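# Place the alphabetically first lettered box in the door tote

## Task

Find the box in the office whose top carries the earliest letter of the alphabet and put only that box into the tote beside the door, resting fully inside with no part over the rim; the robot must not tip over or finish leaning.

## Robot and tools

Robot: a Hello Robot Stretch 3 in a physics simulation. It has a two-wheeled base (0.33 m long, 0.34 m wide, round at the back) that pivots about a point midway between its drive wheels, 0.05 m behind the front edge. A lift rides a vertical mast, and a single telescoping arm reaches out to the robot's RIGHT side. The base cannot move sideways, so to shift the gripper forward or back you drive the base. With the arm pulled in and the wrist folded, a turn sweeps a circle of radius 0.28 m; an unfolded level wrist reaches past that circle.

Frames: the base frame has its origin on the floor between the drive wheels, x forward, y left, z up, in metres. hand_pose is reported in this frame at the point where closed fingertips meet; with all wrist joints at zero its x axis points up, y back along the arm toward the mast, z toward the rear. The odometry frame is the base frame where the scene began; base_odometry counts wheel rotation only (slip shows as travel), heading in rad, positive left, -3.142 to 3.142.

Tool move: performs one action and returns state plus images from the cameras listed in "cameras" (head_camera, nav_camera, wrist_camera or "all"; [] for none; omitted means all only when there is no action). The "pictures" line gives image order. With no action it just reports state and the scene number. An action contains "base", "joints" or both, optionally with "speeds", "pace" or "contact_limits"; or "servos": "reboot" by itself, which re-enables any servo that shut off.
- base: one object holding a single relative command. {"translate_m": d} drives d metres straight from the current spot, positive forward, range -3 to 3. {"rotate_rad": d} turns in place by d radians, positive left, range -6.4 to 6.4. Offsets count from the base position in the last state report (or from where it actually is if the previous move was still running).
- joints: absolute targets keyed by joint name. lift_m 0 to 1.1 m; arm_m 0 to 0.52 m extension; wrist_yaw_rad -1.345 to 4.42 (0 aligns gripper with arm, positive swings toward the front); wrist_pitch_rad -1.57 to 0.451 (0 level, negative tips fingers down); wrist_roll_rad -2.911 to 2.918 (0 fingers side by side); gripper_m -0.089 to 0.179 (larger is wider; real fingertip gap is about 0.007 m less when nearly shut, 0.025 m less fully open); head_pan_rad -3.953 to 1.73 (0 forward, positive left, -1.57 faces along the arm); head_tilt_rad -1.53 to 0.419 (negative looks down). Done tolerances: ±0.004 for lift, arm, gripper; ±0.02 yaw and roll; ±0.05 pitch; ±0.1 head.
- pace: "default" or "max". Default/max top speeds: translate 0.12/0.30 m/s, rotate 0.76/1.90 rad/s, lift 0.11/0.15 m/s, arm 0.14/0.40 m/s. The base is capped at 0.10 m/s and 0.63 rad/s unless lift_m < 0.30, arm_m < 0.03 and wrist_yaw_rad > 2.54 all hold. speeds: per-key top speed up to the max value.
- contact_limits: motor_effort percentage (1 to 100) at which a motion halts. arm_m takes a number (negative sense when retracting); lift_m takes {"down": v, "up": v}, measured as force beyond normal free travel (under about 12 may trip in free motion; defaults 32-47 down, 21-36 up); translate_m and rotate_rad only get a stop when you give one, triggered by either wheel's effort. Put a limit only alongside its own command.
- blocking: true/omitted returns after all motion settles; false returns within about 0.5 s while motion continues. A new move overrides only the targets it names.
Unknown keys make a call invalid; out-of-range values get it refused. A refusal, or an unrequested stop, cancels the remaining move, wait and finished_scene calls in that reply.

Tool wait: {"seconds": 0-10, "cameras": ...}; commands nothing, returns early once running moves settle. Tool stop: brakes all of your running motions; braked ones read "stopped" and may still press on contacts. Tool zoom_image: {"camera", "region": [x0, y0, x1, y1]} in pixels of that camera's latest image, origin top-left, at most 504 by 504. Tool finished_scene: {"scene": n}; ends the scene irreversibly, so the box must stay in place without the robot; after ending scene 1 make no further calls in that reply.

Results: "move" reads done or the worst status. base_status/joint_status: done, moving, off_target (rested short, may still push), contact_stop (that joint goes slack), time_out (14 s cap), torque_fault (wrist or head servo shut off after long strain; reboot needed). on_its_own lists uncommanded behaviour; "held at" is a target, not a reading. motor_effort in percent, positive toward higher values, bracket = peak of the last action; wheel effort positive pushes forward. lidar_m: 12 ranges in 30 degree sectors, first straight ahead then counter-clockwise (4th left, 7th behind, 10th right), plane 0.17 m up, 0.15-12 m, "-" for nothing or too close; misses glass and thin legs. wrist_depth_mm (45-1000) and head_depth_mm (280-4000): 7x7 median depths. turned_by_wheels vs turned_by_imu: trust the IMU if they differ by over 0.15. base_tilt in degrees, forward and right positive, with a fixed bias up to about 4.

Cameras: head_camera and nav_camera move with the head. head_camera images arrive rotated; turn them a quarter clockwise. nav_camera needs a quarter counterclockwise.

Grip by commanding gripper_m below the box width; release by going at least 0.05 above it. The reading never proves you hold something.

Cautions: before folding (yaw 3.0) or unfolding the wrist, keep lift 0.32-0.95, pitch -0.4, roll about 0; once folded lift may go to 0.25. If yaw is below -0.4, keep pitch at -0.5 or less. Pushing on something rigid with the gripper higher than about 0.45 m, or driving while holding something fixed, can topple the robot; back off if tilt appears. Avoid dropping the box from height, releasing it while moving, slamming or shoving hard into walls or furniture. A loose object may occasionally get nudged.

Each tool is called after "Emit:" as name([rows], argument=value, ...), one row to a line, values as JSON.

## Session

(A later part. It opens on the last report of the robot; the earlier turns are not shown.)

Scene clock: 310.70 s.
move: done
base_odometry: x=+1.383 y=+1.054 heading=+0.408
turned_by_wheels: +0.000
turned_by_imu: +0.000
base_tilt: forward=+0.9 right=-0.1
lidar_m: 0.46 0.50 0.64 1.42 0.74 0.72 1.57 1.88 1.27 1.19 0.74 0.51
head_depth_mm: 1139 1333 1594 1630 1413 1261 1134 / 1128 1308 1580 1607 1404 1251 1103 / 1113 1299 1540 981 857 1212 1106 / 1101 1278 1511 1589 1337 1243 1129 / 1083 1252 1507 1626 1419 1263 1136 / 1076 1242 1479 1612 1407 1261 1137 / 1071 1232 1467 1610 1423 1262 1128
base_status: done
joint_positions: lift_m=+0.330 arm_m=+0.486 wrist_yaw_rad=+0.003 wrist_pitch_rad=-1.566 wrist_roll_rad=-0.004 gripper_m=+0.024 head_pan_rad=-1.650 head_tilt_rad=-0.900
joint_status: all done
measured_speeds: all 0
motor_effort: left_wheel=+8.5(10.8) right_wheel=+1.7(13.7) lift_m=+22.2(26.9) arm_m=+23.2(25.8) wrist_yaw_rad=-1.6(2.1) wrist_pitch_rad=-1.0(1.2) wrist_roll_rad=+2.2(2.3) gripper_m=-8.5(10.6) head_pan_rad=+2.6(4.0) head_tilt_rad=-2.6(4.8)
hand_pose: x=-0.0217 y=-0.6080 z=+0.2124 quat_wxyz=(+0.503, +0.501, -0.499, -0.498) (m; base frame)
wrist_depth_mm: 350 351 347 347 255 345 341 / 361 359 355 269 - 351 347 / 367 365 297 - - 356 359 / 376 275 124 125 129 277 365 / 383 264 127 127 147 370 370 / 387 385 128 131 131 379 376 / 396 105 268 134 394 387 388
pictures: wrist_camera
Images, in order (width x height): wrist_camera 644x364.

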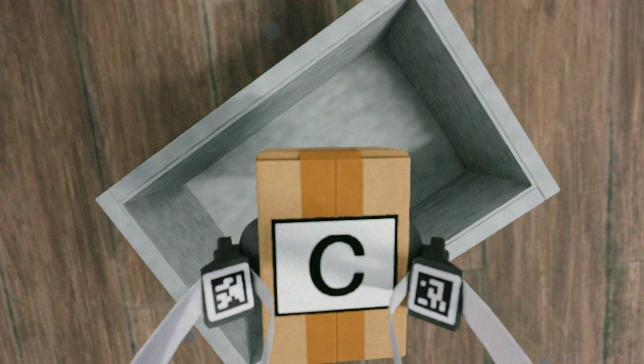

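Emit:
move(joints={"arm_m":0.496,"lift_m":0.141}, contact_limits={"lift_m":{"down":14}})

Emit:
move(joints={"gripper_m":0.12})

Emit:
move(joints={"lift_m":0.38}, cameras=["wrist_camera"])

Scene clock: 317.03 s.
move: done
base_odometry: x=+1.383 y=+1.054 heading=+0.408
turned_by_wheels: +0.000
turned_by_imu: +0.001
base_tilt: forward=+1.1 right=-0.1
lidar_m: 0.46 0.50 0.64 1.42 0.74 0.72 1.57 1.88 1.27 1.19 0.74 0.51
head_depth_mm: 1130 1332 1576 1624 1415 1246 1130 / 1121 1315 1562 1619 1419 1261 1145 / 1113 1286 1542 1626 1285 1210 842 / 1099 1277 1525 1604 1308 1248 1131 / 1091 1266 1503 1618 1425 1260 1130 / 1081 1246 1468 1619 1425 1257 1139 / 1063 1240 1469 1605 1414 1256 1131
base_status: not commanded
joint_positions: lift_m=+0.141 arm_m=+0.496 wrist_yaw_rad=+0.003 wrist_pitch_rad=-1.566 wrist_roll_rad=-0.004 gripper_m=+0.024 head_pan_rad=-1.650 head_tilt_rad=-0.900
joint_status: all done
measured_speeds: all 0
motor_effort: left_wheel=+8.5(8.9) right_wheel=+1.3(1.9) lift_m=+18.5(24.8) arm_m=+23.5(26.8) wrist_yaw_rad=-1.8(2.3) wrist_pitch_rad=-1.1(1.1) wrist_roll_rad=+1.8(2.3) gripper_m=-10.0(10.6) head_pan_rad=+2.4(3.6) head_tilt_rad=-2.1(4.5)
contact_limits: lift_m down 14 (down: maximum 72; up: maximum 65)
hand_pose: x=-0.0217 y=-0.6179 z=+0.0234 quat_wxyz=(+0.503, +0.501, -0.499, -0.498) (m; base frame)
wrist_depth_mm: - 74 94 154 167 168 - / - 86 131 173 171 170 - / - 125 176 174 175 174 - / 133 180 179 126 178 177 177 / 185 184 184 128 148 182 179 / - 189 128 131 131 182 151 / - 104 193 134 170 144 130
pictures: none

Scene clock: 318.53 s.
move: done
base_odometry: x=+1.383 y=+1.054 heading=+0.408
turned_by_wheels: +0.000
turned_by_imu: +0.000
base_tilt: forward=+1.0 right=+0.0
lidar_m: 0.46 0.50 0.64 1.42 0.74 0.72 1.58 1.88 1.28 1.19 0.74 0.51
head_depth_mm: 1132 1318 1588 1604 1415 1253 1124 / 1122 1306 1569 1603 1406 1258 1138 / 1108 1286 1547 1623 1289 1222 840 / 1103 1276 1509 1619 1310 1237 1135 / 1087 1261 1492 1617 1413 1249 1139 / 1077 1254 1485 1615 1421 1258 1136 / 1072 1228 1472 1611 1419 1261 1132
base_status: not commanded
joint_positions: lift_m=+0.141 arm_m=+0.496 wrist_yaw_rad=+0.003 wrist_pitch_rad=-1.566 wrist_roll_rad=-0.004 gripper_m=+0.120 head_pan_rad=-1.650 head_tilt_rad=-0.900
joint_status: all done
measured_speeds: all 0
motor_effort: left_wheel=+8.6(8.8) right_wheel=+1.5(1.9) lift_m=+30.1(30.7) arm_m=+23.0(23.6) wrist_yaw_rad=-2.0(2.2) wrist_pitch_rad=-0.8(1.2) wrist_roll_rad=+2.0(2.3) gripper_m=-0.5(91.2) head_pan_rad=+2.1(3.9) head_tilt_rad=-3.0(3.7)
contact_limits: lift_m down 14 (down: maximum 72; up: maximum 65)
hand_pose: x=-0.0217 y=-0.6179 z=+0.0234 quat_wxyz=(+0.503, +0.501, -0.499, -0.498) (m; base frame)
wrist_depth_mm: - 75 95 147 167 167 - / - 83 132 172 171 171 - / - 121 177 175 174 174 - / 133 175 179 129 177 177 177 / 185 184 182 132 180 180 177 / - 125 185 135 135 125 150 / - 119 193 138 175 139 124
pictures: none

Scene clock: 321.53 s.
move: done
base_odometry: x=+1.383 y=+1.054 heading=+0.408
turned_by_wheels: +0.000
turned_by_imu: +0.000
base_tilt: forward=+1.0 right=-0.1
lidar_m: 0.46 0.50 0.64 1.42 0.74 0.72 1.57 1.87 1.27 1.19 0.74 0.51
head_depth_mm: 1135 1329 1588 1605 1422 1250 1133 / 1117 1315 1572 1607 1421 1237 626 / 1111 1293 1542 918 1130 1214 1111 / 1100 1279 1523 984 1354 1234 1133 / 1089 1261 1503 1622 1413 1251 1143 / 1078 1248 1492 1623 1416 1260 1133 / 1069 1226 1459 1601 1426 1266 1133
base_status: not commanded
joint_positions: lift_m=+0.380 arm_m=+0.496 wrist_yaw_rad=+0.003 wrist_pitch_rad=-1.566 wrist_roll_rad=-0.004 gripper_m=+0.120 head_pan_rad=-1.650 head_tilt_rad=-0.900
joint_status: all done
measured_speeds: all 0
motor_effort: left_wheel=+8.6(8.8) right_wheel=+1.4(1.9) lift_m=+29.9(33.8) arm_m=+22.2(23.2) wrist_yaw_rad=-2.1(2.3) wrist_pitch_rad=-1.0(1.3) wrist_roll_rad=+2.1(2.3) gripper_m=-0.9(1.9) head_pan_rad=+2.5(3.4) head_tilt_rad=-1.3(3.5)
hand_pose: x=-0.0217 y=-0.6179 z=+0.2624 quat_wxyz=(+0.503, +0.501, -0.499, -0.498) (m; base frame)
wrist_depth_mm: 397 395 397 392 389 388 388 / 410 402 405 365 352 400 396 / 418 413 411 - - 404 402 / 423 422 - 365 380 411 411 / 434 432 - 385 338 421 417 / 440 123 317 360 436 125 431 / 451 446 451 448 447 128 436
pictures: wrist_camera
Images, in order (width x height): wrist_camera 644x364.

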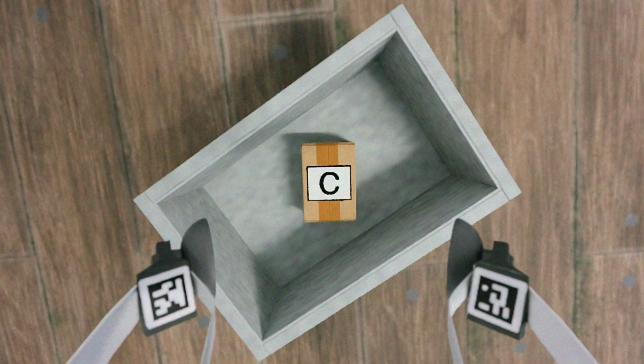

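Emit:
finished_scene(scene=2)

The scene is finished: the task was done.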